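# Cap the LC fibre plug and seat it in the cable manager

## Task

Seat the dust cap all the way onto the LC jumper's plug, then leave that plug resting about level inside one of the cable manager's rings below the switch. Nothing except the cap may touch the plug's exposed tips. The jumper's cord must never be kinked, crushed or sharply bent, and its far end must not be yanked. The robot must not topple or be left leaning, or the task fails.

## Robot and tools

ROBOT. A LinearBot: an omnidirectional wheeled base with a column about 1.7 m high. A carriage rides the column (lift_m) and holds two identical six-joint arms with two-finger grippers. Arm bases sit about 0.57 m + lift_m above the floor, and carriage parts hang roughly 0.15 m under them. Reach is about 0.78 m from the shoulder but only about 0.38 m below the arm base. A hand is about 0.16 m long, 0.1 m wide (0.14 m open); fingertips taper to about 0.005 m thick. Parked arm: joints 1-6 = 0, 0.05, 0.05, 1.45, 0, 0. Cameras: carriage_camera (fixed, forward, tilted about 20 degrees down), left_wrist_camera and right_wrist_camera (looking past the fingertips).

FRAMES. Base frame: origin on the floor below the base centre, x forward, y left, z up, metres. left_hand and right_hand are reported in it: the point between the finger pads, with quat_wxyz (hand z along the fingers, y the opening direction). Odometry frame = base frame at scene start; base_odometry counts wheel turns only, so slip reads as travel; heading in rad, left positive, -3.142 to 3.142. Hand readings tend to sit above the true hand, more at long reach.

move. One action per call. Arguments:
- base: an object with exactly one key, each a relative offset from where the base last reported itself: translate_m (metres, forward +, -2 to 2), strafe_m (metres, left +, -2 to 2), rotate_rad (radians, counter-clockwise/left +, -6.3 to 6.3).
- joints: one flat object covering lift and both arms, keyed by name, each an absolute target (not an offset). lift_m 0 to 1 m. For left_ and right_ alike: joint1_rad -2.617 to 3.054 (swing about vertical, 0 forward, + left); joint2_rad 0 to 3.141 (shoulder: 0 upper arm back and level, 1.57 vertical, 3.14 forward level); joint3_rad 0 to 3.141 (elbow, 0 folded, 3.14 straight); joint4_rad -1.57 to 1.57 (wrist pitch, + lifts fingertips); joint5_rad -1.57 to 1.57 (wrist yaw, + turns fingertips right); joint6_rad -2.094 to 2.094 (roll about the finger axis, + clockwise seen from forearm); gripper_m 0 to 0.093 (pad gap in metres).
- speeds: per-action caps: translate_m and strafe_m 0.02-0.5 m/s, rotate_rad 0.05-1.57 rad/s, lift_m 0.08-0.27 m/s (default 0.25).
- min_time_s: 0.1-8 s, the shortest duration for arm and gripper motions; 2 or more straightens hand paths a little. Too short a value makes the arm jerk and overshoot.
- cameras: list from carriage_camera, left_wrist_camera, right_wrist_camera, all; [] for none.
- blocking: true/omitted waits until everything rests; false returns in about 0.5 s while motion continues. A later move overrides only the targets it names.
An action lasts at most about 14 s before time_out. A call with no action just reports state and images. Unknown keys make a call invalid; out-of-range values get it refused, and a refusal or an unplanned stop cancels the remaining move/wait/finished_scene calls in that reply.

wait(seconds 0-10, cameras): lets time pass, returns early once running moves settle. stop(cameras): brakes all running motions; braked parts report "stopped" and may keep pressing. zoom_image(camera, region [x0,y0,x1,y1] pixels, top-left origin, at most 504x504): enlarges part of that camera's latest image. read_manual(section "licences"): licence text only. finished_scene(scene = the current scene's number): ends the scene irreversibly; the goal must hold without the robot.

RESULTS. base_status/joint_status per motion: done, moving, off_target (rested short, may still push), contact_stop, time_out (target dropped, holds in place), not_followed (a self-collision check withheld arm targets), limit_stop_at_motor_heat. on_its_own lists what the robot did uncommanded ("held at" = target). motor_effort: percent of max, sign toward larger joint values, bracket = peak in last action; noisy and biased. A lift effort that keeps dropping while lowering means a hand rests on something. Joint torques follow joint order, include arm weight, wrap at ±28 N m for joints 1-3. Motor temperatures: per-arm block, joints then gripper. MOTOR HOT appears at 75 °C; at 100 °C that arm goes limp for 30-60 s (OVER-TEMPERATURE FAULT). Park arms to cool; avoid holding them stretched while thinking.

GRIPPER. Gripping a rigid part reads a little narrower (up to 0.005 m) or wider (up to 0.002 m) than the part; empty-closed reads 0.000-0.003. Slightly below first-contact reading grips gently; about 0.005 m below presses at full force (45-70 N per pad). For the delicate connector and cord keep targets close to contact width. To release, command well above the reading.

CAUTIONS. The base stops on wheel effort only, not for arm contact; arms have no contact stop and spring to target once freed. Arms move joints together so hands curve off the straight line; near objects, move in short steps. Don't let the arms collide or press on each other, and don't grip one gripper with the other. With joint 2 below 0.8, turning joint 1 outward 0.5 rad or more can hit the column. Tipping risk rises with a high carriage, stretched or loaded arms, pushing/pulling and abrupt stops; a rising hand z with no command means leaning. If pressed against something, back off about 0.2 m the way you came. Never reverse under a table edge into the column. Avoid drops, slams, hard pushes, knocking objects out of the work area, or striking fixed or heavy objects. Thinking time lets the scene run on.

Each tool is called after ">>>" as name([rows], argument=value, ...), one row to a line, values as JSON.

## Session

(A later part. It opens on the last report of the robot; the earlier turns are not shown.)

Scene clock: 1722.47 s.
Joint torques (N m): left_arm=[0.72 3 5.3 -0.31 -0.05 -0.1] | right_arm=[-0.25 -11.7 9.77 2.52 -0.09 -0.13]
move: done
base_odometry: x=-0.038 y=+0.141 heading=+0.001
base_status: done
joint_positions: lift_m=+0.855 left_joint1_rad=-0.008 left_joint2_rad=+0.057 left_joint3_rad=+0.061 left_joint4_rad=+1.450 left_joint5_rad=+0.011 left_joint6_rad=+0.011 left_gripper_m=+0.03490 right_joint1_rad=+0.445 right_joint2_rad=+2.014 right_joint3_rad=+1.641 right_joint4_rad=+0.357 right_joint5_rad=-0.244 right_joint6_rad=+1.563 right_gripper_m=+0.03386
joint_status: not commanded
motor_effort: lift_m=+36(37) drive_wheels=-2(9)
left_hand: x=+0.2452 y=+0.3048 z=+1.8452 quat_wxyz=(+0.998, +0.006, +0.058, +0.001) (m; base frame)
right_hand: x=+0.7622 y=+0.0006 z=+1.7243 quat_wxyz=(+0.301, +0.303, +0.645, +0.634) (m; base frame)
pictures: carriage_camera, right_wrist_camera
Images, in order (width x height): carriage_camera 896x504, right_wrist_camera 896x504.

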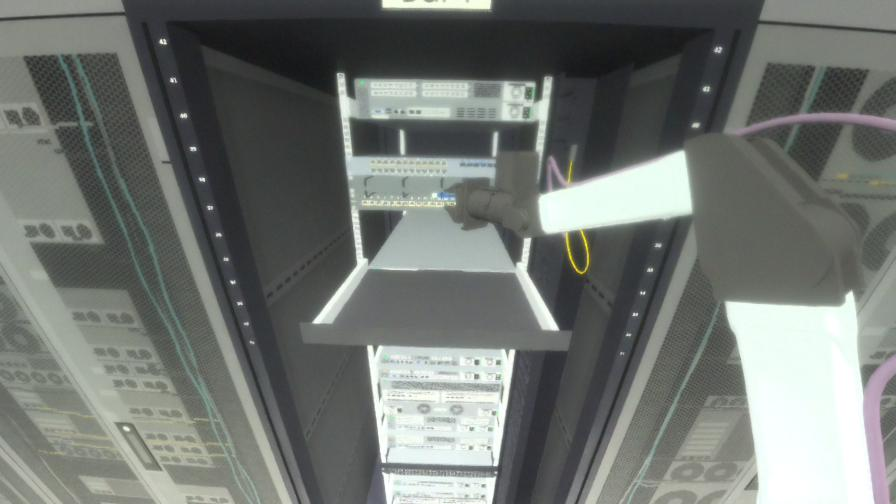

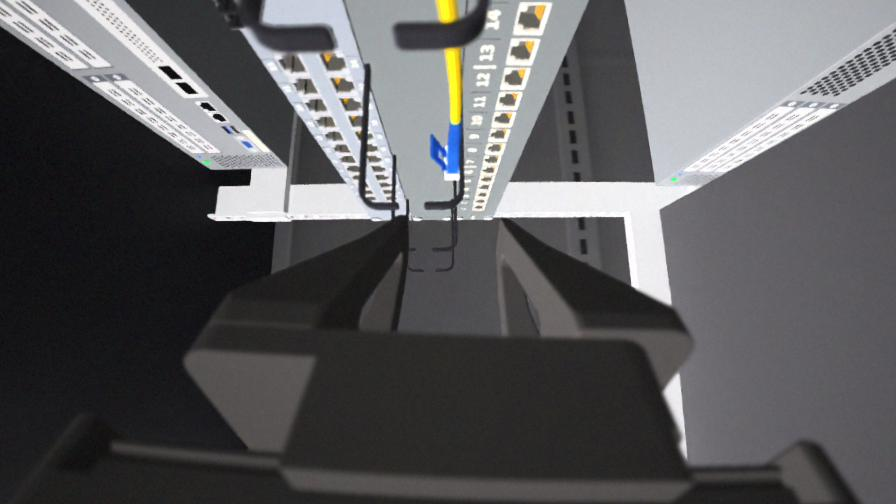

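>>> move(base={"translate_m": -0.1}, speeds={"translate_m": 0.08})

>>> move(joints={"right_joint1_rad": 0.55, "right_joint2_rad": 1.4, "right_joint3_rad": 0.9, "right_joint4_rad": 0.5, "right_joint5_rad": 0.0, "right_joint6_rad": 0.8}, min_time_s=2)

>>> move(joints={"right_joint1_rad": 0.0, "right_joint2_rad": 0.05, "right_joint3_rad": 0.05, "right_joint4_rad": 1.45, "right_joint5_rad": 0, "right_joint6_rad": 0}, min_time_s=2.5, cameras=["carriage_camera"])

>>> zoom_image(camera="carriage_camera", region=[380, 130, 620, 290])

>>> zoom_image(camera="carriage_camera", region=[410, 160, 500, 220])

Scene clock: 1730.50 s.
Joint torques (N m): left_arm=[0.7 3.04 5.27 -0.31 -0.05 -0.09] | right_arm=[-0.2 -11.75 9.74 2.53 -0.08 -0.13]
move: done
base_odometry: x=-0.138 y=+0.141 heading=+0.001
base_status: done
joint_positions: lift_m=+0.855 left_joint1_rad=-0.008 left_joint2_rad=+0.057 left_joint3_rad=+0.061 left_joint4_rad=+1.450 left_joint5_rad=+0.011 left_joint6_rad=+0.011 left_gripper_m=+0.03490 right_joint1_rad=+0.445 right_joint2_rad=+2.014 right_joint3_rad=+1.641 right_joint4_rad=+0.357 right_joint5_rad=-0.245 right_joint6_rad=+1.563 right_gripper_m=+0.03386
joint_status: not commanded
motor_effort: lift_m=+37(37) drive_wheels=-2(9)
left_hand: x=+0.2453 y=+0.3048 z=+1.8452 quat_wxyz=(+0.998, +0.006, +0.058, +0.001) (m; base frame)
right_hand: x=+0.7623 y=+0.0005 z=+1.7243 quat_wxyz=(+0.300, +0.303, +0.645, +0.634) (m; base frame)
pictures: none

Scene clock: 1732.83 s.
Joint torques (N m): left_arm=[0.73 2.99 5.27 -0.3 -0.04 -0.1] | right_arm=[0.58 -8.47 6.53 2.64 0.09 -0.32]
move: done
base_odometry: x=-0.138 y=+0.141 heading=+0.001
base_status: not commanded
joint_positions: lift_m=+0.855 left_joint1_rad=-0.008 left_joint2_rad=+0.057 left_joint3_rad=+0.061 left_joint4_rad=+1.450 left_joint5_rad=+0.011 left_joint6_rad=+0.011 left_gripper_m=+0.03490 right_joint1_rad=+0.544 right_joint2_rad=+1.419 right_joint3_rad=+0.916 right_joint4_rad=+0.500 right_joint5_rad=-0.010 right_joint6_rad=+0.811 right_gripper_m=+0.03387
joint_status: all done
motor_effort: lift_m=+36(37) drive_wheels=+2(6)
left_hand: x=+0.2453 y=+0.3048 z=+1.8452 quat_wxyz=(+0.998, +0.006, +0.058, +0.001) (m; base frame)
right_hand: x=+0.6180 y=-0.0615 z=+1.7174 quat_wxyz=(+0.548, +0.091, +0.702, +0.445) (m; base frame)
pictures: none

Scene clock: 1735.63 s.
Joint torques (N m): left_arm=[0.7 2.99 5.24 -0.3 -0.03 -0.09] | right_arm=[-0.66 2.88 4.62 -0.12 0.04 -0.22]
move: done
base_odometry: x=-0.138 y=+0.141 heading=+0.001
base_status: not commanded
joint_positions: lift_m=+0.855 left_joint1_rad=-0.008 left_joint2_rad=+0.057 left_joint3_rad=+0.061 left_joint4_rad=+1.450 left_joint5_rad=+0.010 left_joint6_rad=+0.011 left_gripper_m=+0.03490 right_joint1_rad=+0.006 right_joint2_rad=+0.061 right_joint3_rad=+0.063 right_joint4_rad=+1.440 right_joint5_rad=-0.004 right_joint6_rad=+0.011 right_gripper_m=+0.03387
joint_status: all done
motor_effort: lift_m=+37(37) drive_wheels=-1(5)
left_hand: x=+0.2453 y=+0.3050 z=+1.8452 quat_wxyz=(+0.998, +0.005, +0.058, +0.001) (m; base frame)
right_hand: x=+0.2484 y=-0.3060 z=+1.8455 quat_wxyz=(+0.998, -0.002, +0.064, +0.009) (m; base frame)
pictures: carriage_camera
Images, in order (width x height): carriage_camera 896x504.

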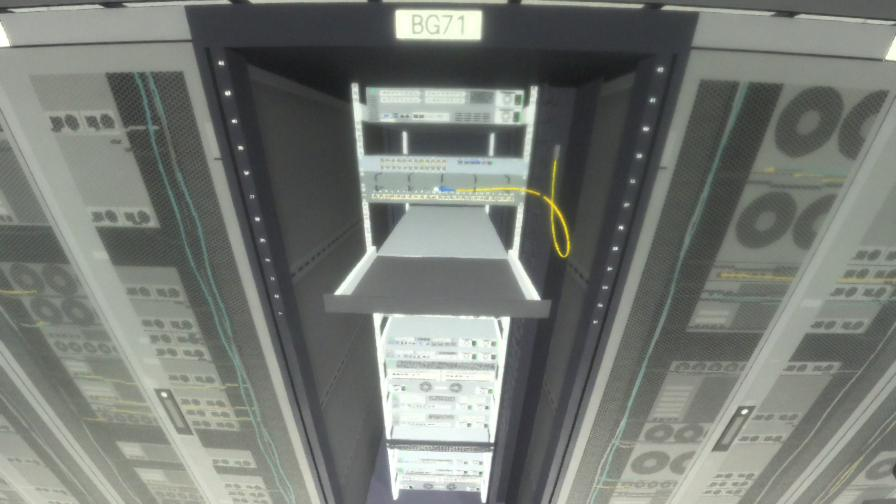

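Scaled by 2.100 from the camera's 896x504 image, which has a finer 1280x720 frame.

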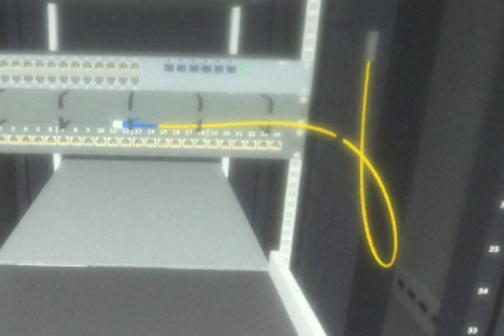

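Scaled by 5.600 from the camera's 896x504 image, which has a finer 1280x720 frame.

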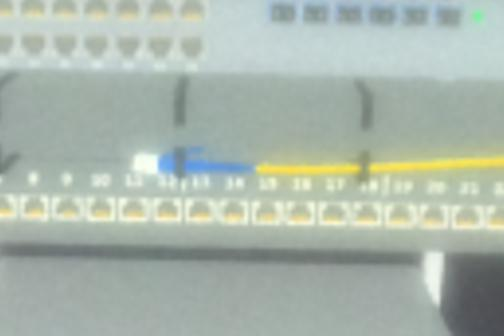

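>>> finished_scene(scene=1)

The scene is finished: the task was done.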